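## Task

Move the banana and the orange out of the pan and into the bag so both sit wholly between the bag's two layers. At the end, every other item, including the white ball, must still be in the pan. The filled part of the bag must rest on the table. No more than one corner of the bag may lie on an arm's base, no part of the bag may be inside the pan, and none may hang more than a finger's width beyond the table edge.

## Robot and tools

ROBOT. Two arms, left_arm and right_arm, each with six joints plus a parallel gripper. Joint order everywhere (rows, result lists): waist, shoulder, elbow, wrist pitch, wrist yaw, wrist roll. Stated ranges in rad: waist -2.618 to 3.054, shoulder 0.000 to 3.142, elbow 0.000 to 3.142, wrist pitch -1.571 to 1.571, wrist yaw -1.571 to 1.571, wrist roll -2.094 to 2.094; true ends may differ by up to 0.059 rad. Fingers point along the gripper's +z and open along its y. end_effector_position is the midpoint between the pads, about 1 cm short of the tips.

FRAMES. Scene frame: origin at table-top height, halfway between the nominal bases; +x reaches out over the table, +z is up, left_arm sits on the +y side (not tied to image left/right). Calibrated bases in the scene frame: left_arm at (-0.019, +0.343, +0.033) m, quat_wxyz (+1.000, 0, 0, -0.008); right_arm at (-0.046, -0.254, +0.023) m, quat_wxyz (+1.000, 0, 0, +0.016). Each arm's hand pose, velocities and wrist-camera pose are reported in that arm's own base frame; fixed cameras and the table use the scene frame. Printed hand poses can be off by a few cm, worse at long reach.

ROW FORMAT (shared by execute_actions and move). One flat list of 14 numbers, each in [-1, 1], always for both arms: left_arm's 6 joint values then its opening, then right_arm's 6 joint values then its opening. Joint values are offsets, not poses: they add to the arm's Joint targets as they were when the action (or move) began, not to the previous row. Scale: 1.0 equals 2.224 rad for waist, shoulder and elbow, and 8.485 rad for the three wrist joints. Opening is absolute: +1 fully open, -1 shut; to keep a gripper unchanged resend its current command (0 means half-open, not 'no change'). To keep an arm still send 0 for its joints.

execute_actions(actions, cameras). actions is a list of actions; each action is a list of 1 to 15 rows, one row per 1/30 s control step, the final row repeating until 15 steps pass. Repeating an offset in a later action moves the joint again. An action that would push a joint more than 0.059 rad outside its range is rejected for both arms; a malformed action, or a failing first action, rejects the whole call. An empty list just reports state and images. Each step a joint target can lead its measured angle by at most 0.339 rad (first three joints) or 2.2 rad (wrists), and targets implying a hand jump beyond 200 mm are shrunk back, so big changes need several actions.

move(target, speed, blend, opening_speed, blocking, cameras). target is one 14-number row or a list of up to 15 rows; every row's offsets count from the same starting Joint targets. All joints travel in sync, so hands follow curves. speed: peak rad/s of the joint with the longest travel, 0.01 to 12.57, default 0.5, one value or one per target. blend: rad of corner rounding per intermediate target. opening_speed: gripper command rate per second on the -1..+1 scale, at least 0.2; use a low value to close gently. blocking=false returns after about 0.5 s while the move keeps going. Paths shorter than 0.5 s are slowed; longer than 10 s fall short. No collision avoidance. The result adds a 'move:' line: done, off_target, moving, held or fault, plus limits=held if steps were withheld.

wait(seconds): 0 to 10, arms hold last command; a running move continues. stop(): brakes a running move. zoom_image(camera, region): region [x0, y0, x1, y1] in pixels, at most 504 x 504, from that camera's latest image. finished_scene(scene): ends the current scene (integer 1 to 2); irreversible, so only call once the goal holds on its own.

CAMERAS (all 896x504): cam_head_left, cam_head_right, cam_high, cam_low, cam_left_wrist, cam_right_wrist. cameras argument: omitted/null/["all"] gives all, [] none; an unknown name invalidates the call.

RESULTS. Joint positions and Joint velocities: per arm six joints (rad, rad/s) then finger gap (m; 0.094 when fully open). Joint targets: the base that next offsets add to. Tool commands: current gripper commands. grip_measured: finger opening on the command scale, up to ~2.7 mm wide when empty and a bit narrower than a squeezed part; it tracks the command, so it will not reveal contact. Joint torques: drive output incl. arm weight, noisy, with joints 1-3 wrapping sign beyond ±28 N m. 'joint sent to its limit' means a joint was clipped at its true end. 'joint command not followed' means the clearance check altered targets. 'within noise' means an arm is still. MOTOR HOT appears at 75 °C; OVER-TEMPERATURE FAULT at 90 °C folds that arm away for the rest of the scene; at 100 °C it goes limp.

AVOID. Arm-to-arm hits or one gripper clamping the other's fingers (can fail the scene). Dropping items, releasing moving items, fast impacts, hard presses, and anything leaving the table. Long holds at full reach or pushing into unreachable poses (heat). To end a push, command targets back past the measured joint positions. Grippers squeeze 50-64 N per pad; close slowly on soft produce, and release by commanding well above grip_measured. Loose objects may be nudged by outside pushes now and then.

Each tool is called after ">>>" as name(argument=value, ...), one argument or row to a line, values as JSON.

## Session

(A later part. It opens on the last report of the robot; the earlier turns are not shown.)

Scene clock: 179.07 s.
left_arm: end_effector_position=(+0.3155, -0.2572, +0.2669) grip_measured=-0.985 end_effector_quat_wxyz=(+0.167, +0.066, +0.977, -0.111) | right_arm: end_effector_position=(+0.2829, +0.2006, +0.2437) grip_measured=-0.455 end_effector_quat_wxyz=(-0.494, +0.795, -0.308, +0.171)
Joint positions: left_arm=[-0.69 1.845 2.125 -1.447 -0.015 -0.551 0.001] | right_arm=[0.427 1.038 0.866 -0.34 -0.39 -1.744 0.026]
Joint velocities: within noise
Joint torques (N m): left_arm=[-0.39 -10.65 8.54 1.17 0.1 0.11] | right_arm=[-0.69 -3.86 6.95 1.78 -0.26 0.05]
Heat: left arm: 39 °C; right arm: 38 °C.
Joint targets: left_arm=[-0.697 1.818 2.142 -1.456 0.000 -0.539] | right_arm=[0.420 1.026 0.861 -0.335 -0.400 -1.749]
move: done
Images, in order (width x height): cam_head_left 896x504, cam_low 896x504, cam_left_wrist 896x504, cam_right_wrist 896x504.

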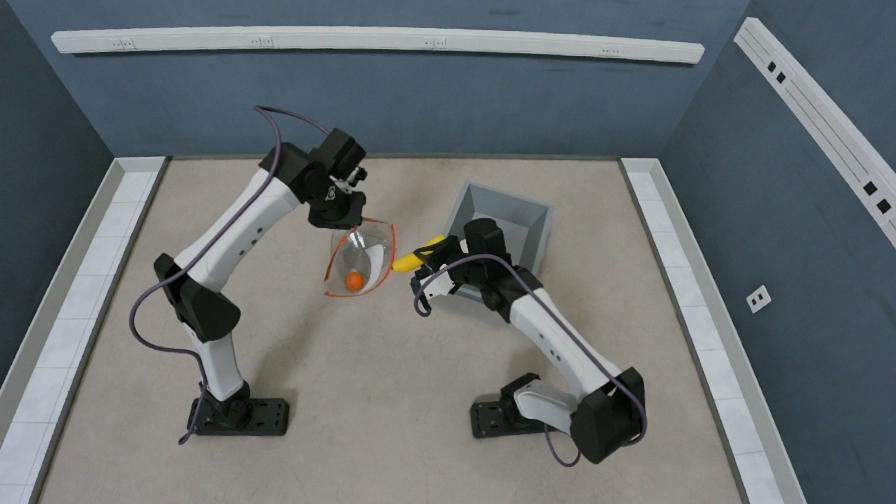

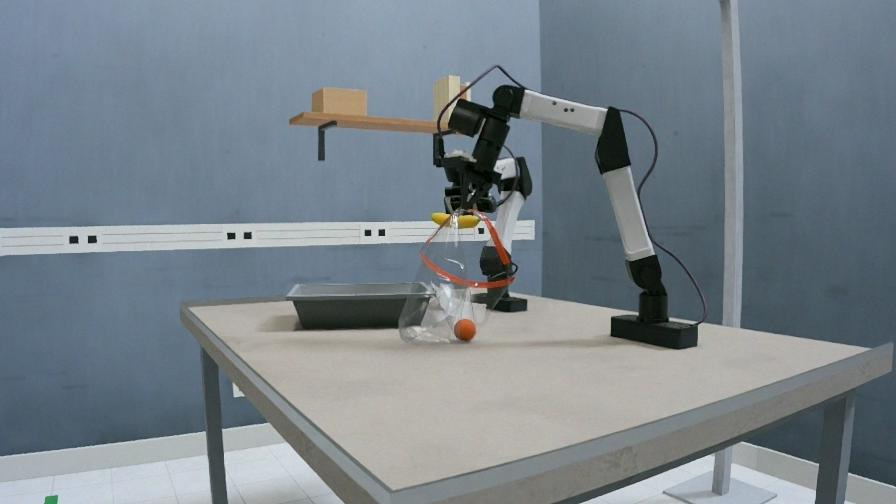

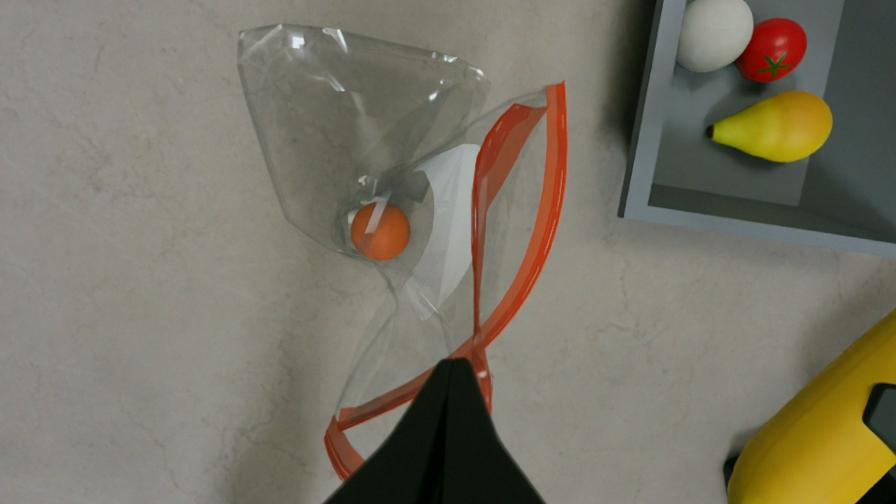

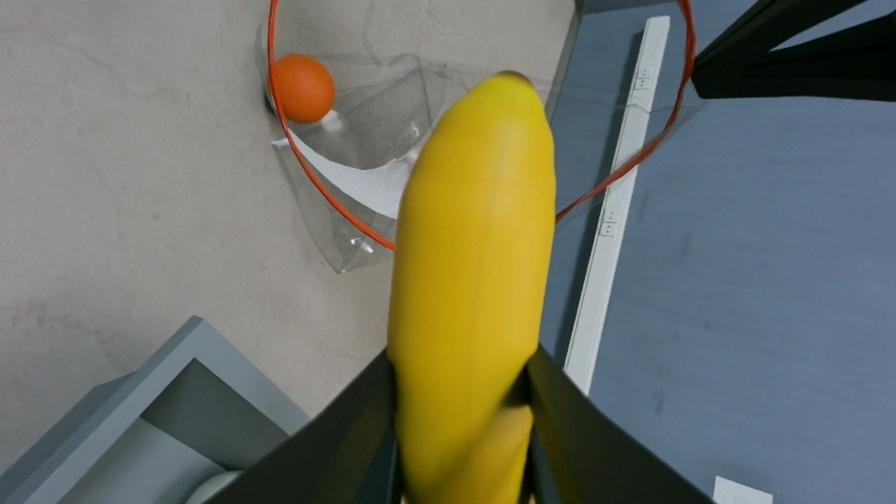

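>>> move(
  target=[
    [0,0,0,0,0,0,-1,0.1289,-0.0225,0.0018,-0.0064,0.0471,0.021,-0.55],
    [0,0,0,0,0,0,-1,0.135,0.098,0.0462,0.0135,0.0471,0.021,-0.55],
  ],
  speed=0.4,
  cameras=["cam_right_wrist","cam_left_wrist","cam_head_left","cam_low"],
)

Scene clock: 182.90 s.
left_arm: end_effector_position=(+0.3155, -0.2572, +0.2669) grip_measured=-0.985 end_effector_quat_wxyz=(+0.168, +0.067, +0.977, -0.111) | right_arm: end_effector_position=(+0.2978, +0.2593, +0.2168) grip_measured=-0.455 end_effector_quat_wxyz=(-0.444, +0.797, -0.358, +0.202)
Joint positions: left_arm=[-0.69 1.845 2.125 -1.447 -0.015 -0.55 0.001] | right_arm=[0.713 1.238 0.93 -0.244 -0.009 -1.58 0.026]
Joint velocities: within noise
Joint torques (N m): left_arm=[-0.38 -10.69 8.58 1.18 0.11 0.06] | right_arm=[0.76 -3.96 10.69 2.05 0.03 0.21]
Heat: left arm: 39 °C; right arm: 37 °C.
Joint targets: left_arm=[-0.697 1.818 2.142 -1.456 0.000 -0.539] | right_arm=[0.720 1.244 0.963 -0.221 0.000 -1.572]
move: done
Images, in order (width x height): cam_head_left 896x504, cam_low 896x504, cam_left_wrist 896x504, cam_right_wrist 896x504.

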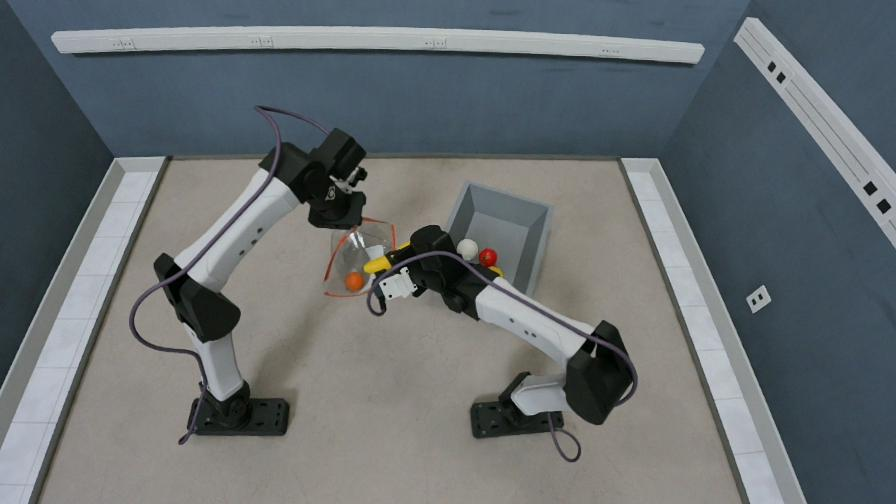

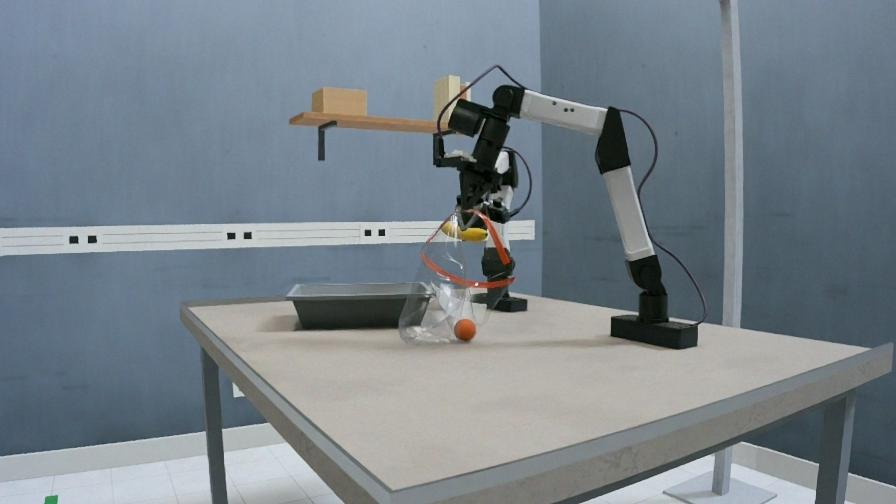

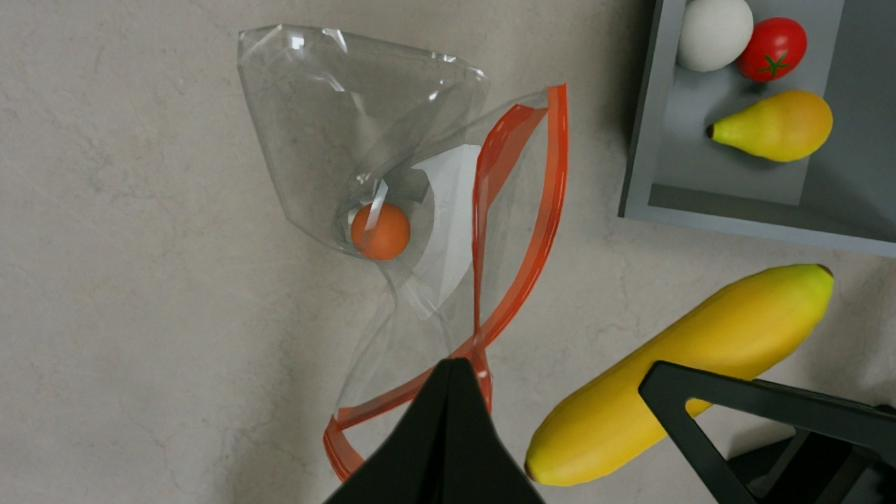

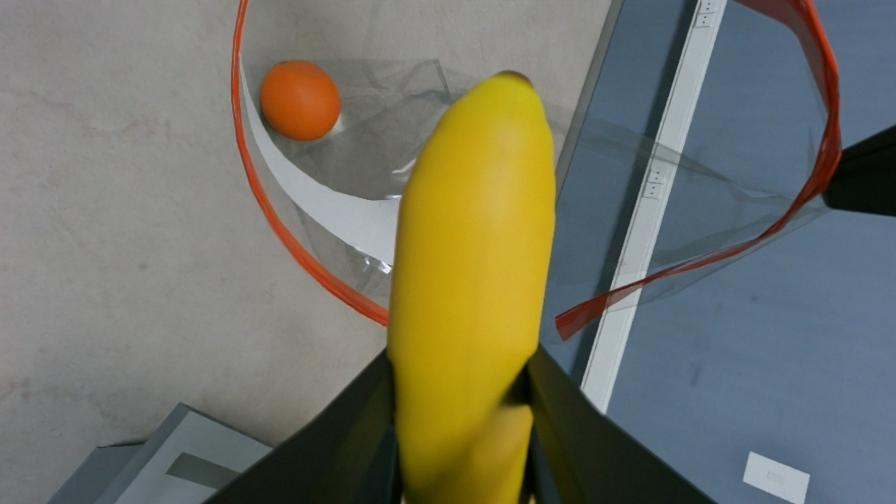

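>>> move(
  target=[0,0,0,0,0,0,-1,0.0059,0.1203,0.0444,0.02,0,0,-0.55],
  speed=0.3,
  cameras=["cam_right_wrist","cam_left_wrist","cam_head_left","cam_low"],
)

Scene clock: 184.90 s.
left_arm: end_effector_position=(+0.3155, -0.2572, +0.2669) grip_measured=-0.985 end_effector_quat_wxyz=(+0.168, +0.067, +0.977, -0.111) | right_arm: end_effector_position=(+0.3413, +0.3046, +0.1898) grip_measured=-0.455 end_effector_quat_wxyz=(-0.446, +0.798, -0.352, +0.199)
Joint positions: left_arm=[-0.69 1.845 2.125 -1.447 -0.015 -0.55 0.001] | right_arm=[0.726 1.504 1.029 -0.074 -0.008 -1.58 0.026]
Joint velocities: within noise
Joint torques (N m): left_arm=[-0.35 -10.62 8.57 1.18 0.11 0.06] | right_arm=[0.73 -6 10.55 2.02 0.01 0.2]
Heat: left arm: 39 °C; right arm: 37 °C.
Joint targets: left_arm=[-0.697 1.818 2.142 -1.456 0.000 -0.539] | right_arm=[0.733 1.512 1.062 -0.051 0.000 -1.571]
move: done
Images, in order (width x height): cam_head_left 896x504, cam_low 896x504, cam_left_wrist 896x504, cam_right_wrist 896x504.

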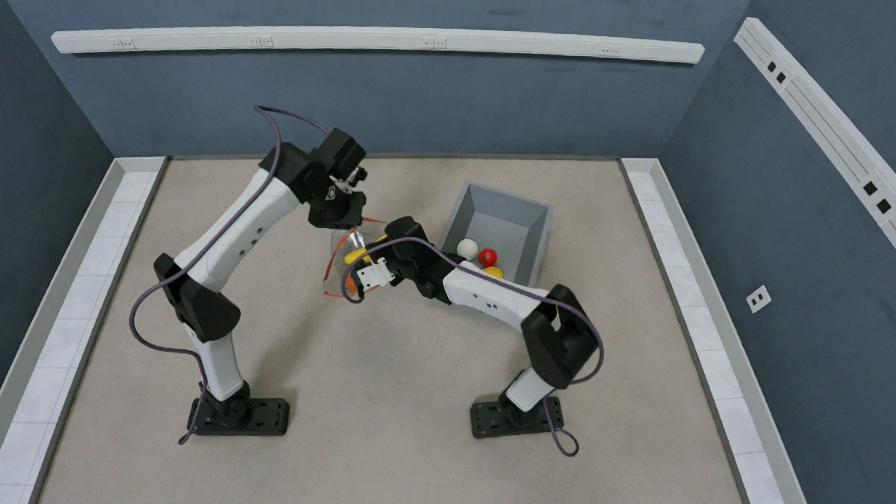

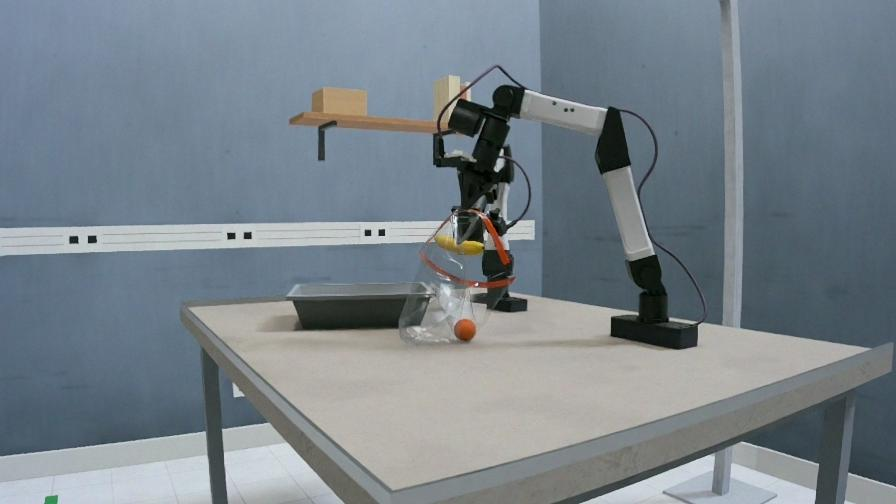

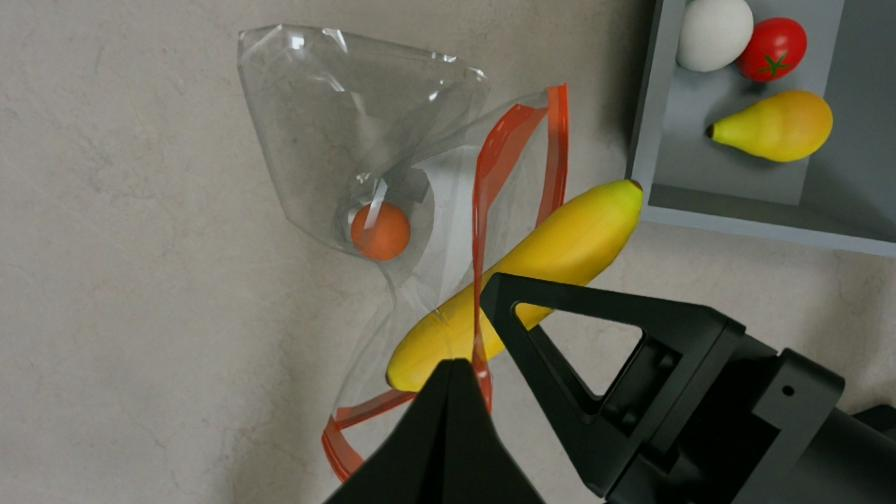

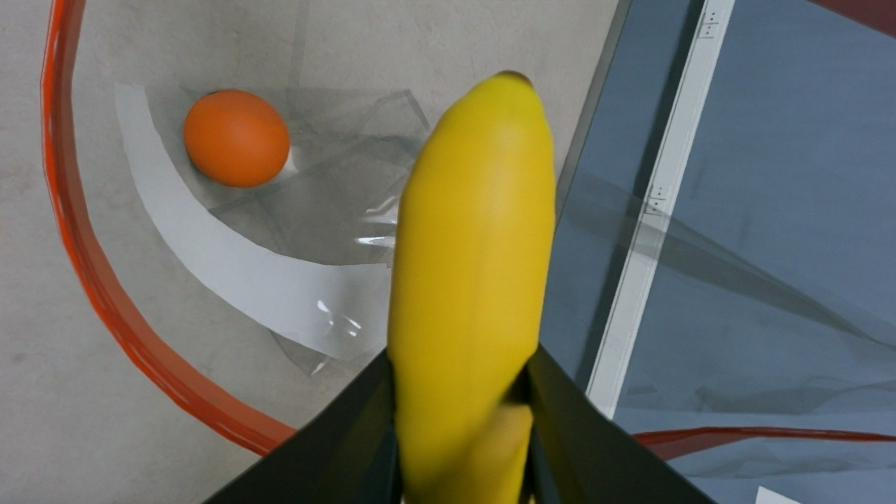

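>>> move(
  target=[
    [0,0,0,0,0,0,-1,0.002,0,0,0,-0.0118,-0.0035,-0.55],
    [0,0,0,0,0,0,-1,0.002,0.0658,0.0337,0.0084,-0.0118,-0.0035,-0.55],
  ],
  speed=0.25,
  cameras=["cam_right_wrist","cam_left_wrist","cam_low"],
)

Scene clock: 188.03 s.
left_arm: end_effector_position=(+0.3155, -0.2572, +0.2669) grip_measured=-0.985 end_effector_quat_wxyz=(+0.168, +0.067, +0.977, -0.111) | right_arm: end_effector_position=(+0.3550, +0.3390, +0.1735) grip_measured=-0.455 end_effector_quat_wxyz=(-0.461, +0.808, -0.325, +0.169)
Joint positions: left_arm=[-0.69 1.845 2.125 -1.447 -0.015 -0.55 0.001] | right_arm=[0.731 1.649 1.105 -0.003 -0.09 -1.595 0.026]
Joint velocities: within noise
Joint torques (N m): left_arm=[-0.36 -10.66 8.54 1.19 0.11 0.07] | right_arm=[0.65 -7.01 10.36 1.95 -0.17 0.06]
Heat: left arm: 39 °C; right arm: 37 °C.
Joint targets: left_arm=[-0.697 1.818 2.142 -1.456 0.000 -0.539] | right_arm=[0.738 1.658 1.137 0.021 -0.100 -1.601]
move: done
Images, in order (width x height): cam_low 896x504, cam_left_wrist 896x504, cam_right_wrist 896x504.

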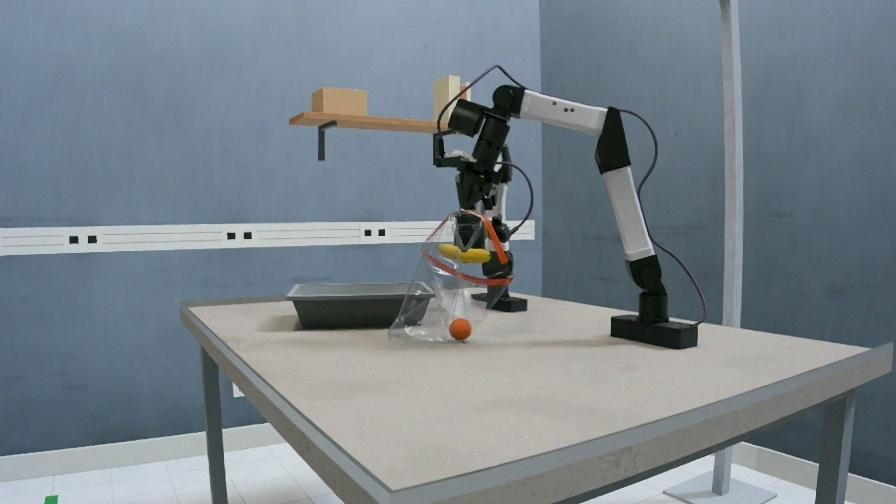

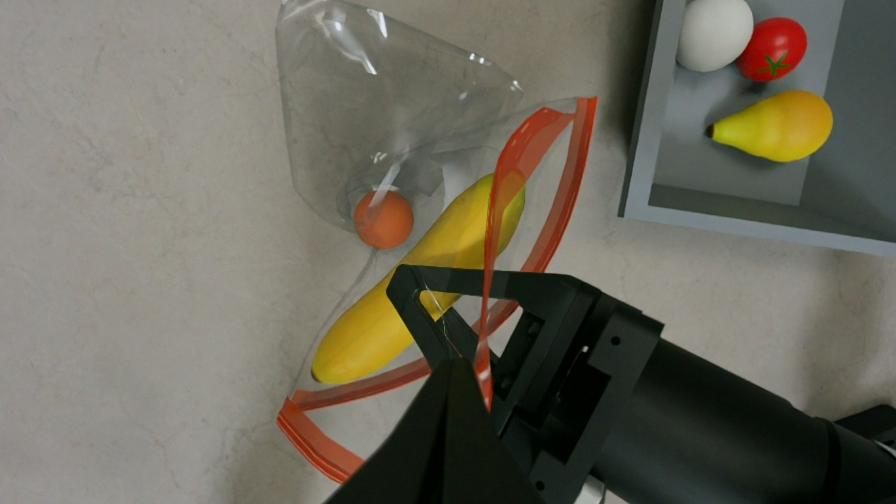

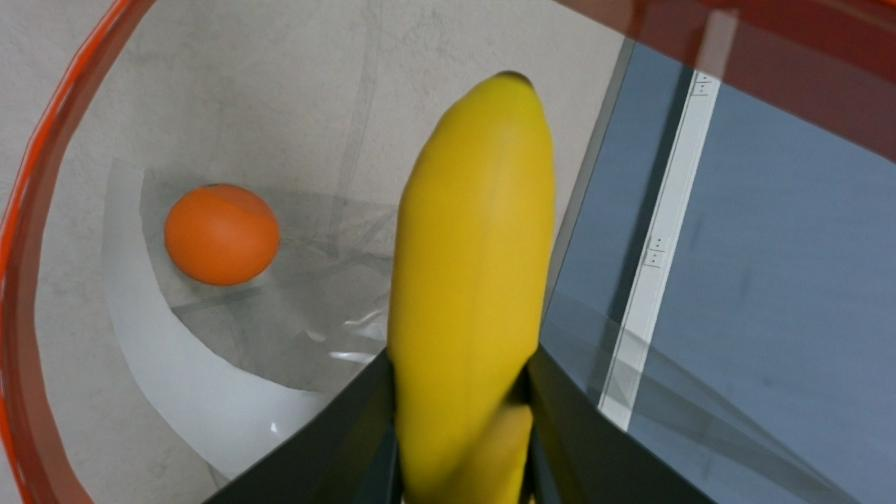

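>>> move(
  target=[0,0,0,0,0,0,-1,0.0005,0.0987,0.0506,0.0127,0,0,-0.55],
  speed=0.25,
  cameras=["cam_right_wrist","cam_left_wrist","cam_low"],
)

Scene clock: 189.43 s.
left_arm: end_effector_position=(+0.3155, -0.2572, +0.2669) grip_measured=-0.985 end_effector_quat_wxyz=(+0.168, +0.067, +0.977, -0.111) | right_arm: end_effector_position=(+0.3827, +0.3640, +0.1426) grip_measured=-0.455 end_effector_quat_wxyz=(-0.455, +0.811, -0.327, +0.167)
Joint positions: left_arm=[-0.69 1.845 2.125 -1.447 -0.015 -0.55 0.001] | right_arm=[0.731 1.827 1.198 0.069 -0.09 -1.595 0.026]
Joint velocities: within noise
Joint torques (N m): left_arm=[-0.36 -10.66 8.57 1.19 0.11 0.06] | right_arm=[0.03 -9.48 7.16 1.81 -0.08 0.11]
Heat: left arm: 39 °C; right arm: 37 °C.
Joint targets: left_arm=[-0.697 1.818 2.142 -1.456 0.000 -0.539] | right_arm=[0.731 1.824 1.198 0.075 -0.090 -1.595]
move: held (right_arm; a check stopped the path); limits=held; right_arm: the wrist pitch is farthest, 0.060 rad from its target
joint command not followed: on one or more control steps a check withheld the commanded joint targets of the right arm, and it was not sent them on those steps.
cause: the commanded joint targets, or the way to them, would bring a part of the robot too close to another arm (this arm's wrist (the part past the wrist pitch) and the left arm's fingers, along the way the arms are being sent, or toward where that arm still pushes).
Images, in order (width x height): cam_low 896x504, cam_left_wrist 896x504, cam_right_wrist 896x504.

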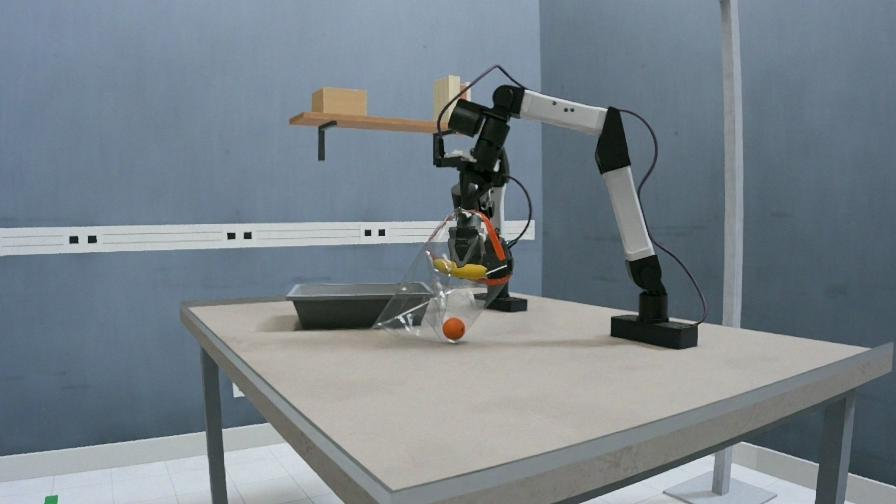

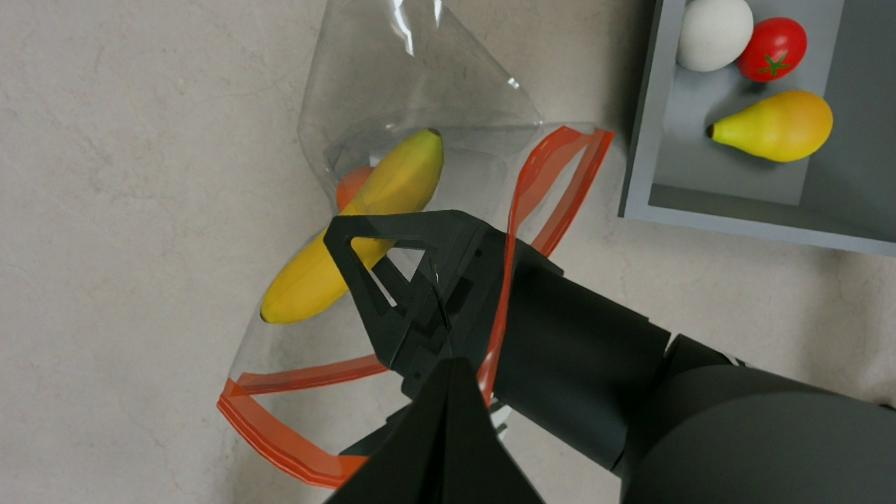

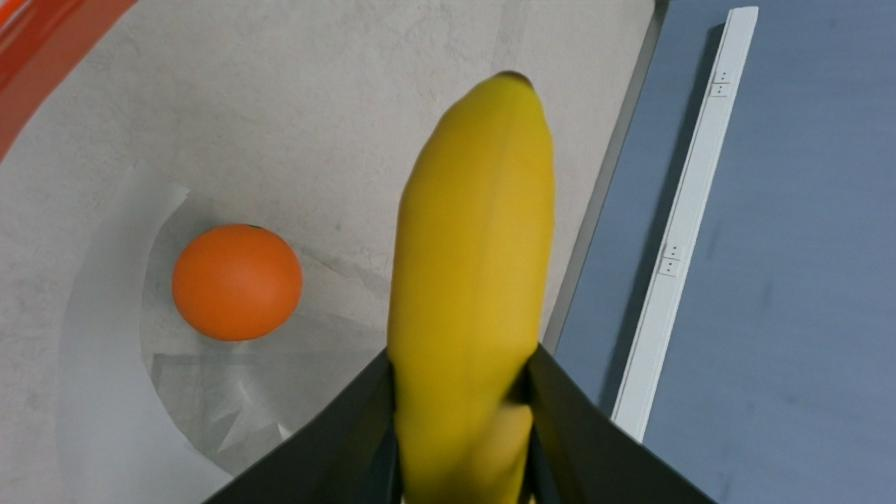

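>>> move(
  target=[
    [0,0,0,0,0,0,-1,0,0.1048,-0.0279,0.0643,0,0,-0.55],
    [0,0,0,0,0,0,-1,0,0.1048,-0.0279,0.029,0,0.03,-0.55],
  ],
  speed=0.25,
  cameras=["cam_right_wrist","cam_left_wrist","cam_low"],
)

Scene clock: 200.33 s.
left_arm: end_effector_position=(+0.3123, -0.2545, +0.2651) grip_measured=-0.985 end_effector_quat_wxyz=(+0.160, +0.067, +0.979, -0.105) | right_arm: end_effector_position=(+0.3968, +0.3766, +0.0625) grip_measured=-0.455 end_effector_quat_wxyz=(-0.474, +0.764, -0.424, +0.110)
Joint positions: left_arm=[-0.69 1.845 2.125 -1.465 -0.015 -0.55 0.001] | right_arm=[0.731 2.045 1.139 0.349 -0.09 -1.348 0.026]
Joint velocities: within noise
Joint torques (N m): left_arm=[-0.32 -10.62 8.5 1.36 0.1 0.06] | right_arm=[0.02 -9.18 6.09 1.49 -0.09 0.16]
Heat: left arm: 39 °C; right arm: 39 °C.
Joint targets: left_arm=[-0.697 1.818 2.142 -1.457 0.000 -0.539] | right_arm=[0.731 2.058 1.136 0.322 -0.090 -1.341]
move: done
Images, in order (width x height): cam_low 896x504, cam_left_wrist 896x504, cam_right_wrist 896x504.

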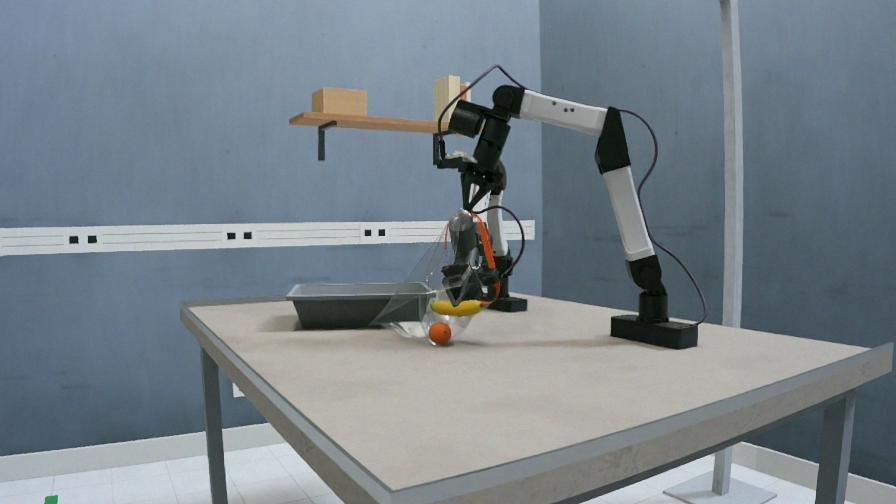

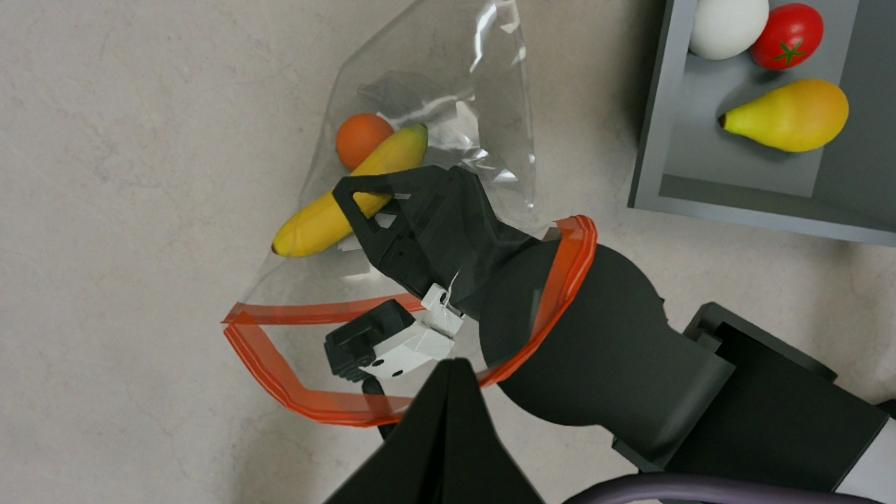

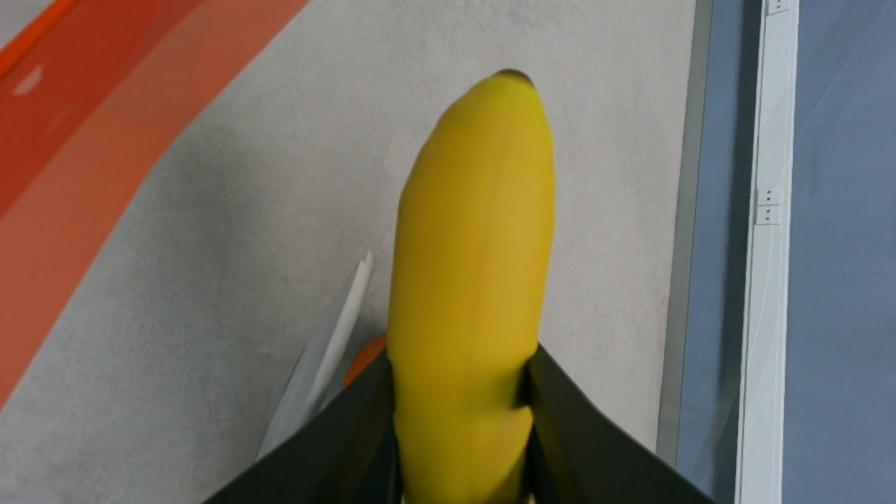

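>>> move(
  target=[0,0,0,0,0,0,-1,0,0,0,-0.0165,0,0,-0.55],
  speed=0.2,
  cameras=["cam_left_wrist","cam_low"],
)

>>> zoom_image(
  camera="cam_low",
  region=[360, 180, 540, 370],
)

Scene clock: 201.80 s.
left_arm: end_effector_position=(+0.3081, -0.2511, +0.2630) grip_measured=-0.985 end_effector_quat_wxyz=(+0.151, +0.067, +0.981, -0.099) | right_arm: end_effector_position=(+0.3873, +0.3681, +0.0440) grip_measured=-0.455 end_effector_quat_wxyz=(-0.435, +0.781, -0.437, +0.096)
Joint positions: left_arm=[-0.69 1.845 2.125 -1.489 -0.015 -0.55 0.001] | right_arm=[0.731 2.045 1.139 0.257 -0.09 -1.346 0.026]
Joint velocities: within noise
Joint torques (N m): left_arm=[-0.39 -10.62 8.51 1.56 0.1 0.07] | right_arm=[0.03 -9.1 6.02 0.97 -0.09 0.14]
Heat: left arm: 39 °C; right arm: 39 °C.
Joint targets: left_arm=[-0.697 1.818 2.142 -1.456 0.000 -0.539] | right_arm=[0.731 2.058 1.136 0.181 -0.090 -1.341]
move: off_target (right_arm); right_arm: the wrist pitch is farthest, 0.075 rad from its target
Images, in order (width x height): cam_low 896x504, cam_left_wrist 896x504.

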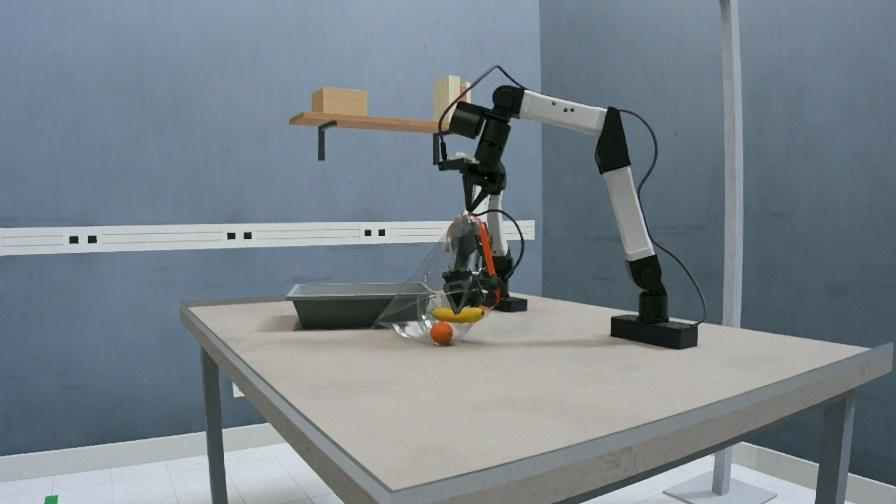

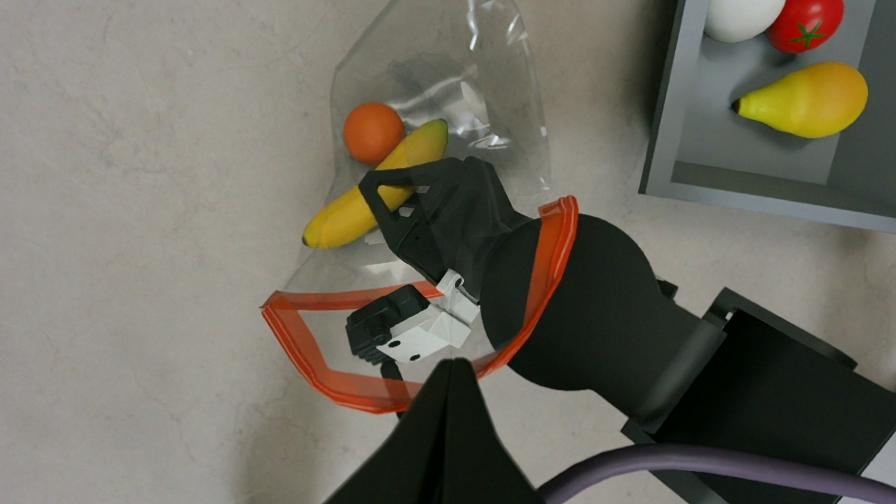

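Scaled by 2.653 from the camera's 896x504 image, which has a finer 1280x720 frame.

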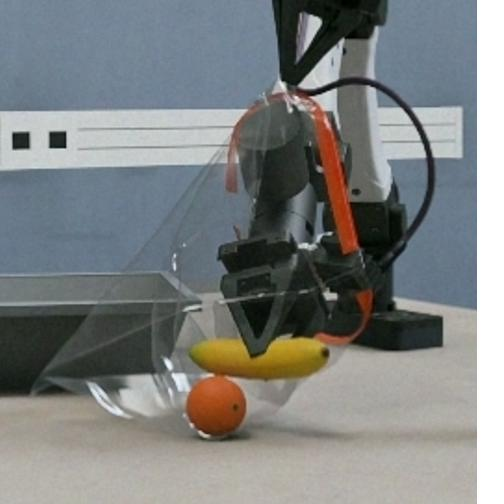

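>>> move(
  target=[
    [0,0,0,0,0,0,-1,0,0,0,0.009,0,0,-0.55],
    [0,0,0,0,0,0,-1,0,0,0,0.009,0,0,0.05],
  ],
  speed=0.2,
  opening_speed=0.25,
  cameras=["cam_left_wrist","cam_low","cam_right_wrist"],
)

>>> zoom_image(
  camera="cam_low",
  region=[360, 180, 540, 370],
)

Scene clock: 205.47 s.
left_arm: end_effector_position=(+0.3121, -0.2544, +0.2650) grip_measured=-0.985 end_effector_quat_wxyz=(+0.160, +0.067, +0.979, -0.105) | right_arm: end_effector_position=(+0.3870, +0.3678, +0.0435) grip_measured=+0.049 end_effector_quat_wxyz=(-0.434, +0.782, -0.437, +0.095)
Joint positions: left_arm=[-0.69 1.845 2.125 -1.467 -0.015 -0.55 0.001] | right_arm=[0.731 2.045 1.139 0.254 -0.09 -1.345 0.049]
Joint velocities: within noise
Joint torques (N m): left_arm=[-0.36 -10.62 8.49 1.37 0.11 0.06] | right_arm=[0.03 -9.1 6.02 1.72 -0.09 0.15]
Heat: left arm: 39 °C; right arm: 39 °C.
Joint targets: left_arm=[-0.697 1.818 2.142 -1.456 0.000 -0.539] | right_arm=[0.731 2.058 1.136 0.258 -0.090 -1.341]
move: done
Images, in order (width x height): cam_low 896x504, cam_left_wrist 896x504, cam_right_wrist 896x504.

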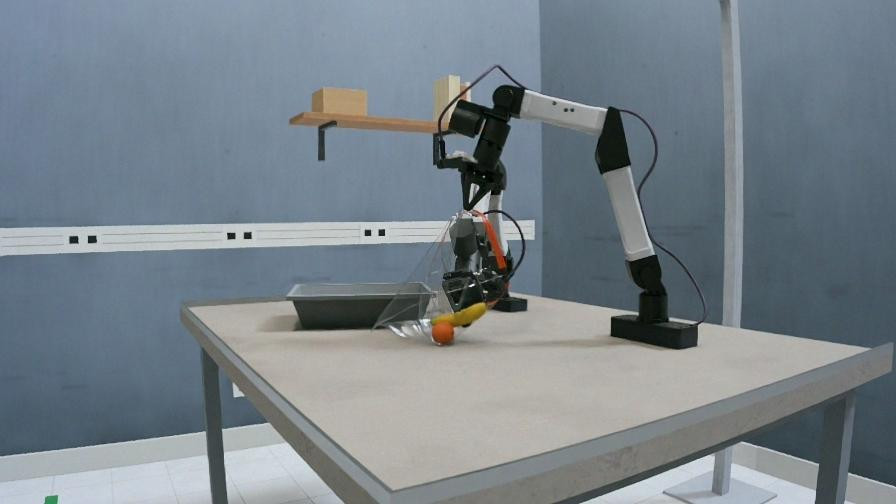

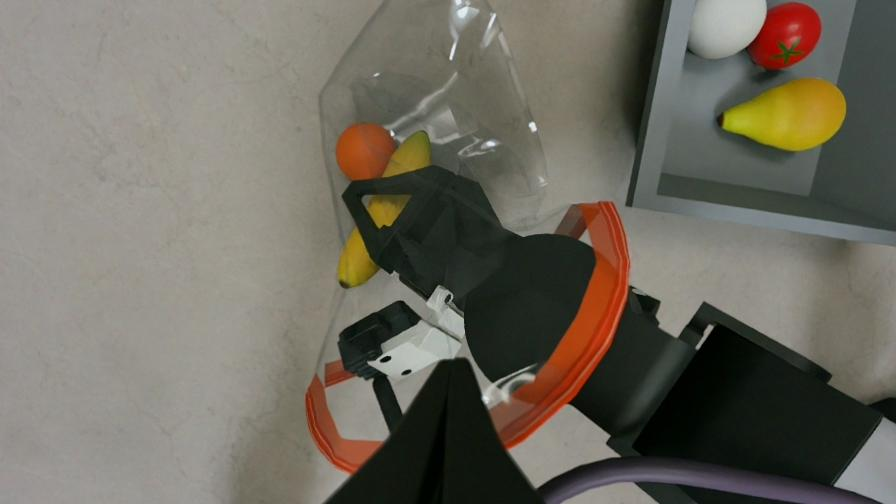

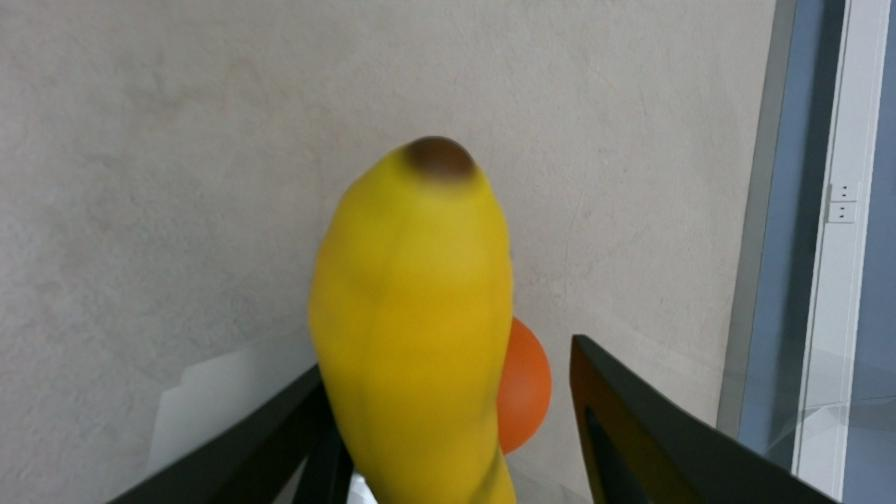

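Scaled by 2.653 from the camera's 896x504 image, which has a finer 1280x720 frame.

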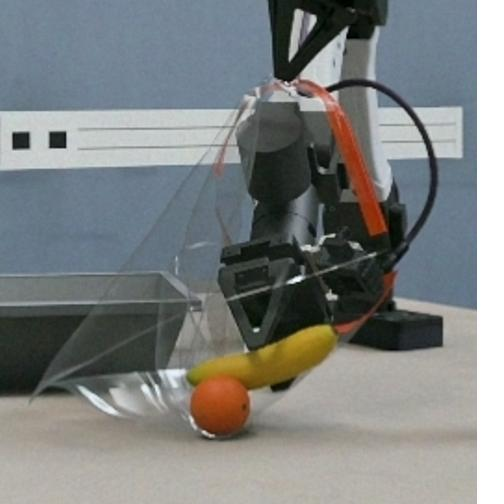

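>>> move(
  target=[0,0,0,0,0,0,-1,0,-0.1452,-0.0947,-0.0128,0,0,0.05],
  speed=0.2,
  cameras=["cam_left_wrist","cam_low","cam_right_wrist"],
)

>>> zoom_image(
  camera="cam_low",
  region=[360, 180, 540, 370],
)

Scene clock: 208.23 s.
left_arm: end_effector_position=(+0.3120, -0.2544, +0.2650) grip_measured=-0.985 end_effector_quat_wxyz=(+0.160, +0.067, +0.979, -0.105) | right_arm: end_effector_position=(+0.3390, +0.3248, +0.0722) grip_measured=+0.049 end_effector_quat_wxyz=(-0.416, +0.789, -0.443, +0.089)
Joint positions: left_arm=[-0.69 1.845 2.125 -1.467 -0.015 -0.55 0.001] | right_arm=[0.731 1.773 0.93 0.148 -0.09 -1.345 0.049]
Joint velocities: within noise
Joint torques (N m): left_arm=[-0.31 -10.61 8.53 1.37 0.11 0.08] | right_arm=[-0.03 -11.41 5.98 1.63 -0.1 0.14]
Heat: left arm: 39 °C; right arm: 40 °C.
Joint targets: left_arm=[-0.697 1.818 2.142 -1.456 0.000 -0.539] | right_arm=[0.731 1.735 0.926 0.149 -0.090 -1.341]
move: off_target (right_arm); right_arm: the shoulder is farthest, 0.038 rad from its target
Images, in order (width x height): cam_low 896x504, cam_left_wrist 896x504, cam_right_wrist 896x504.

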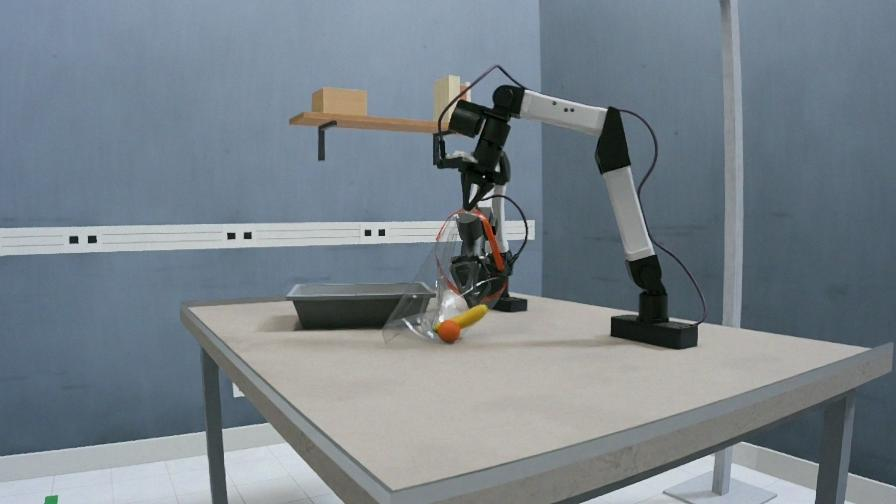

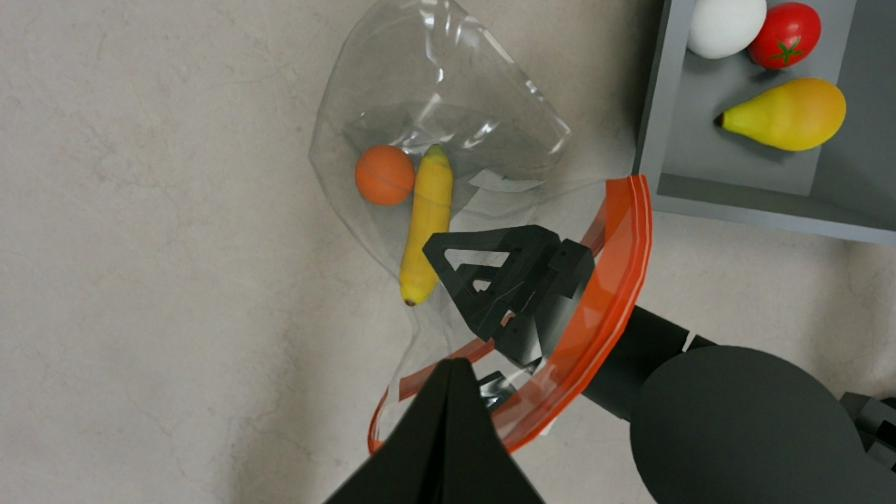

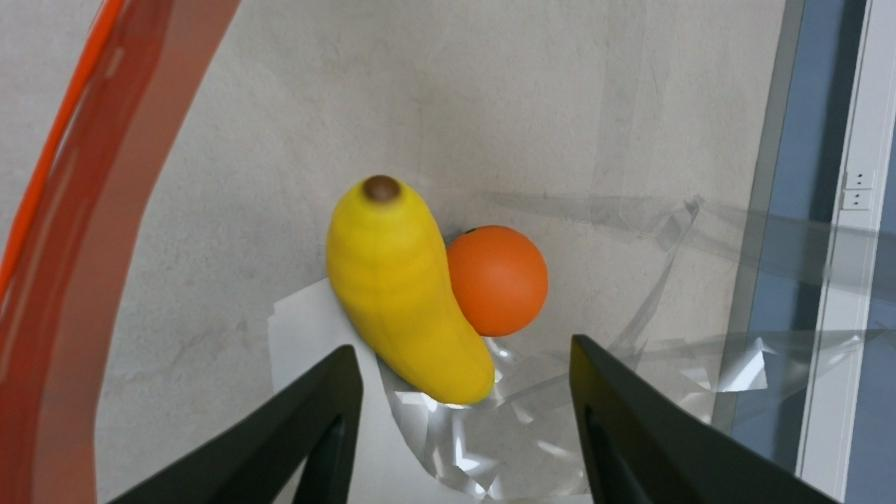

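Scaled by 2.653 from the camera's 896x504 image, which has a finer 1280x720 frame.

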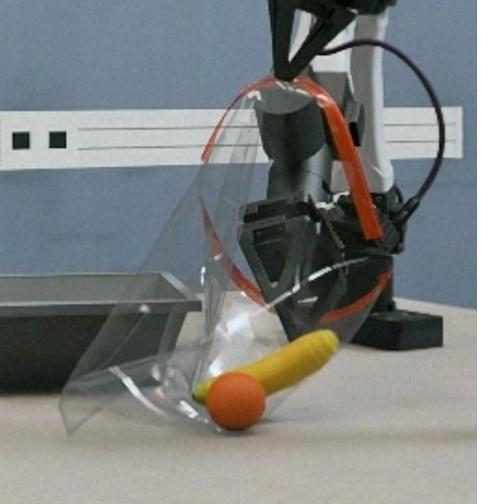

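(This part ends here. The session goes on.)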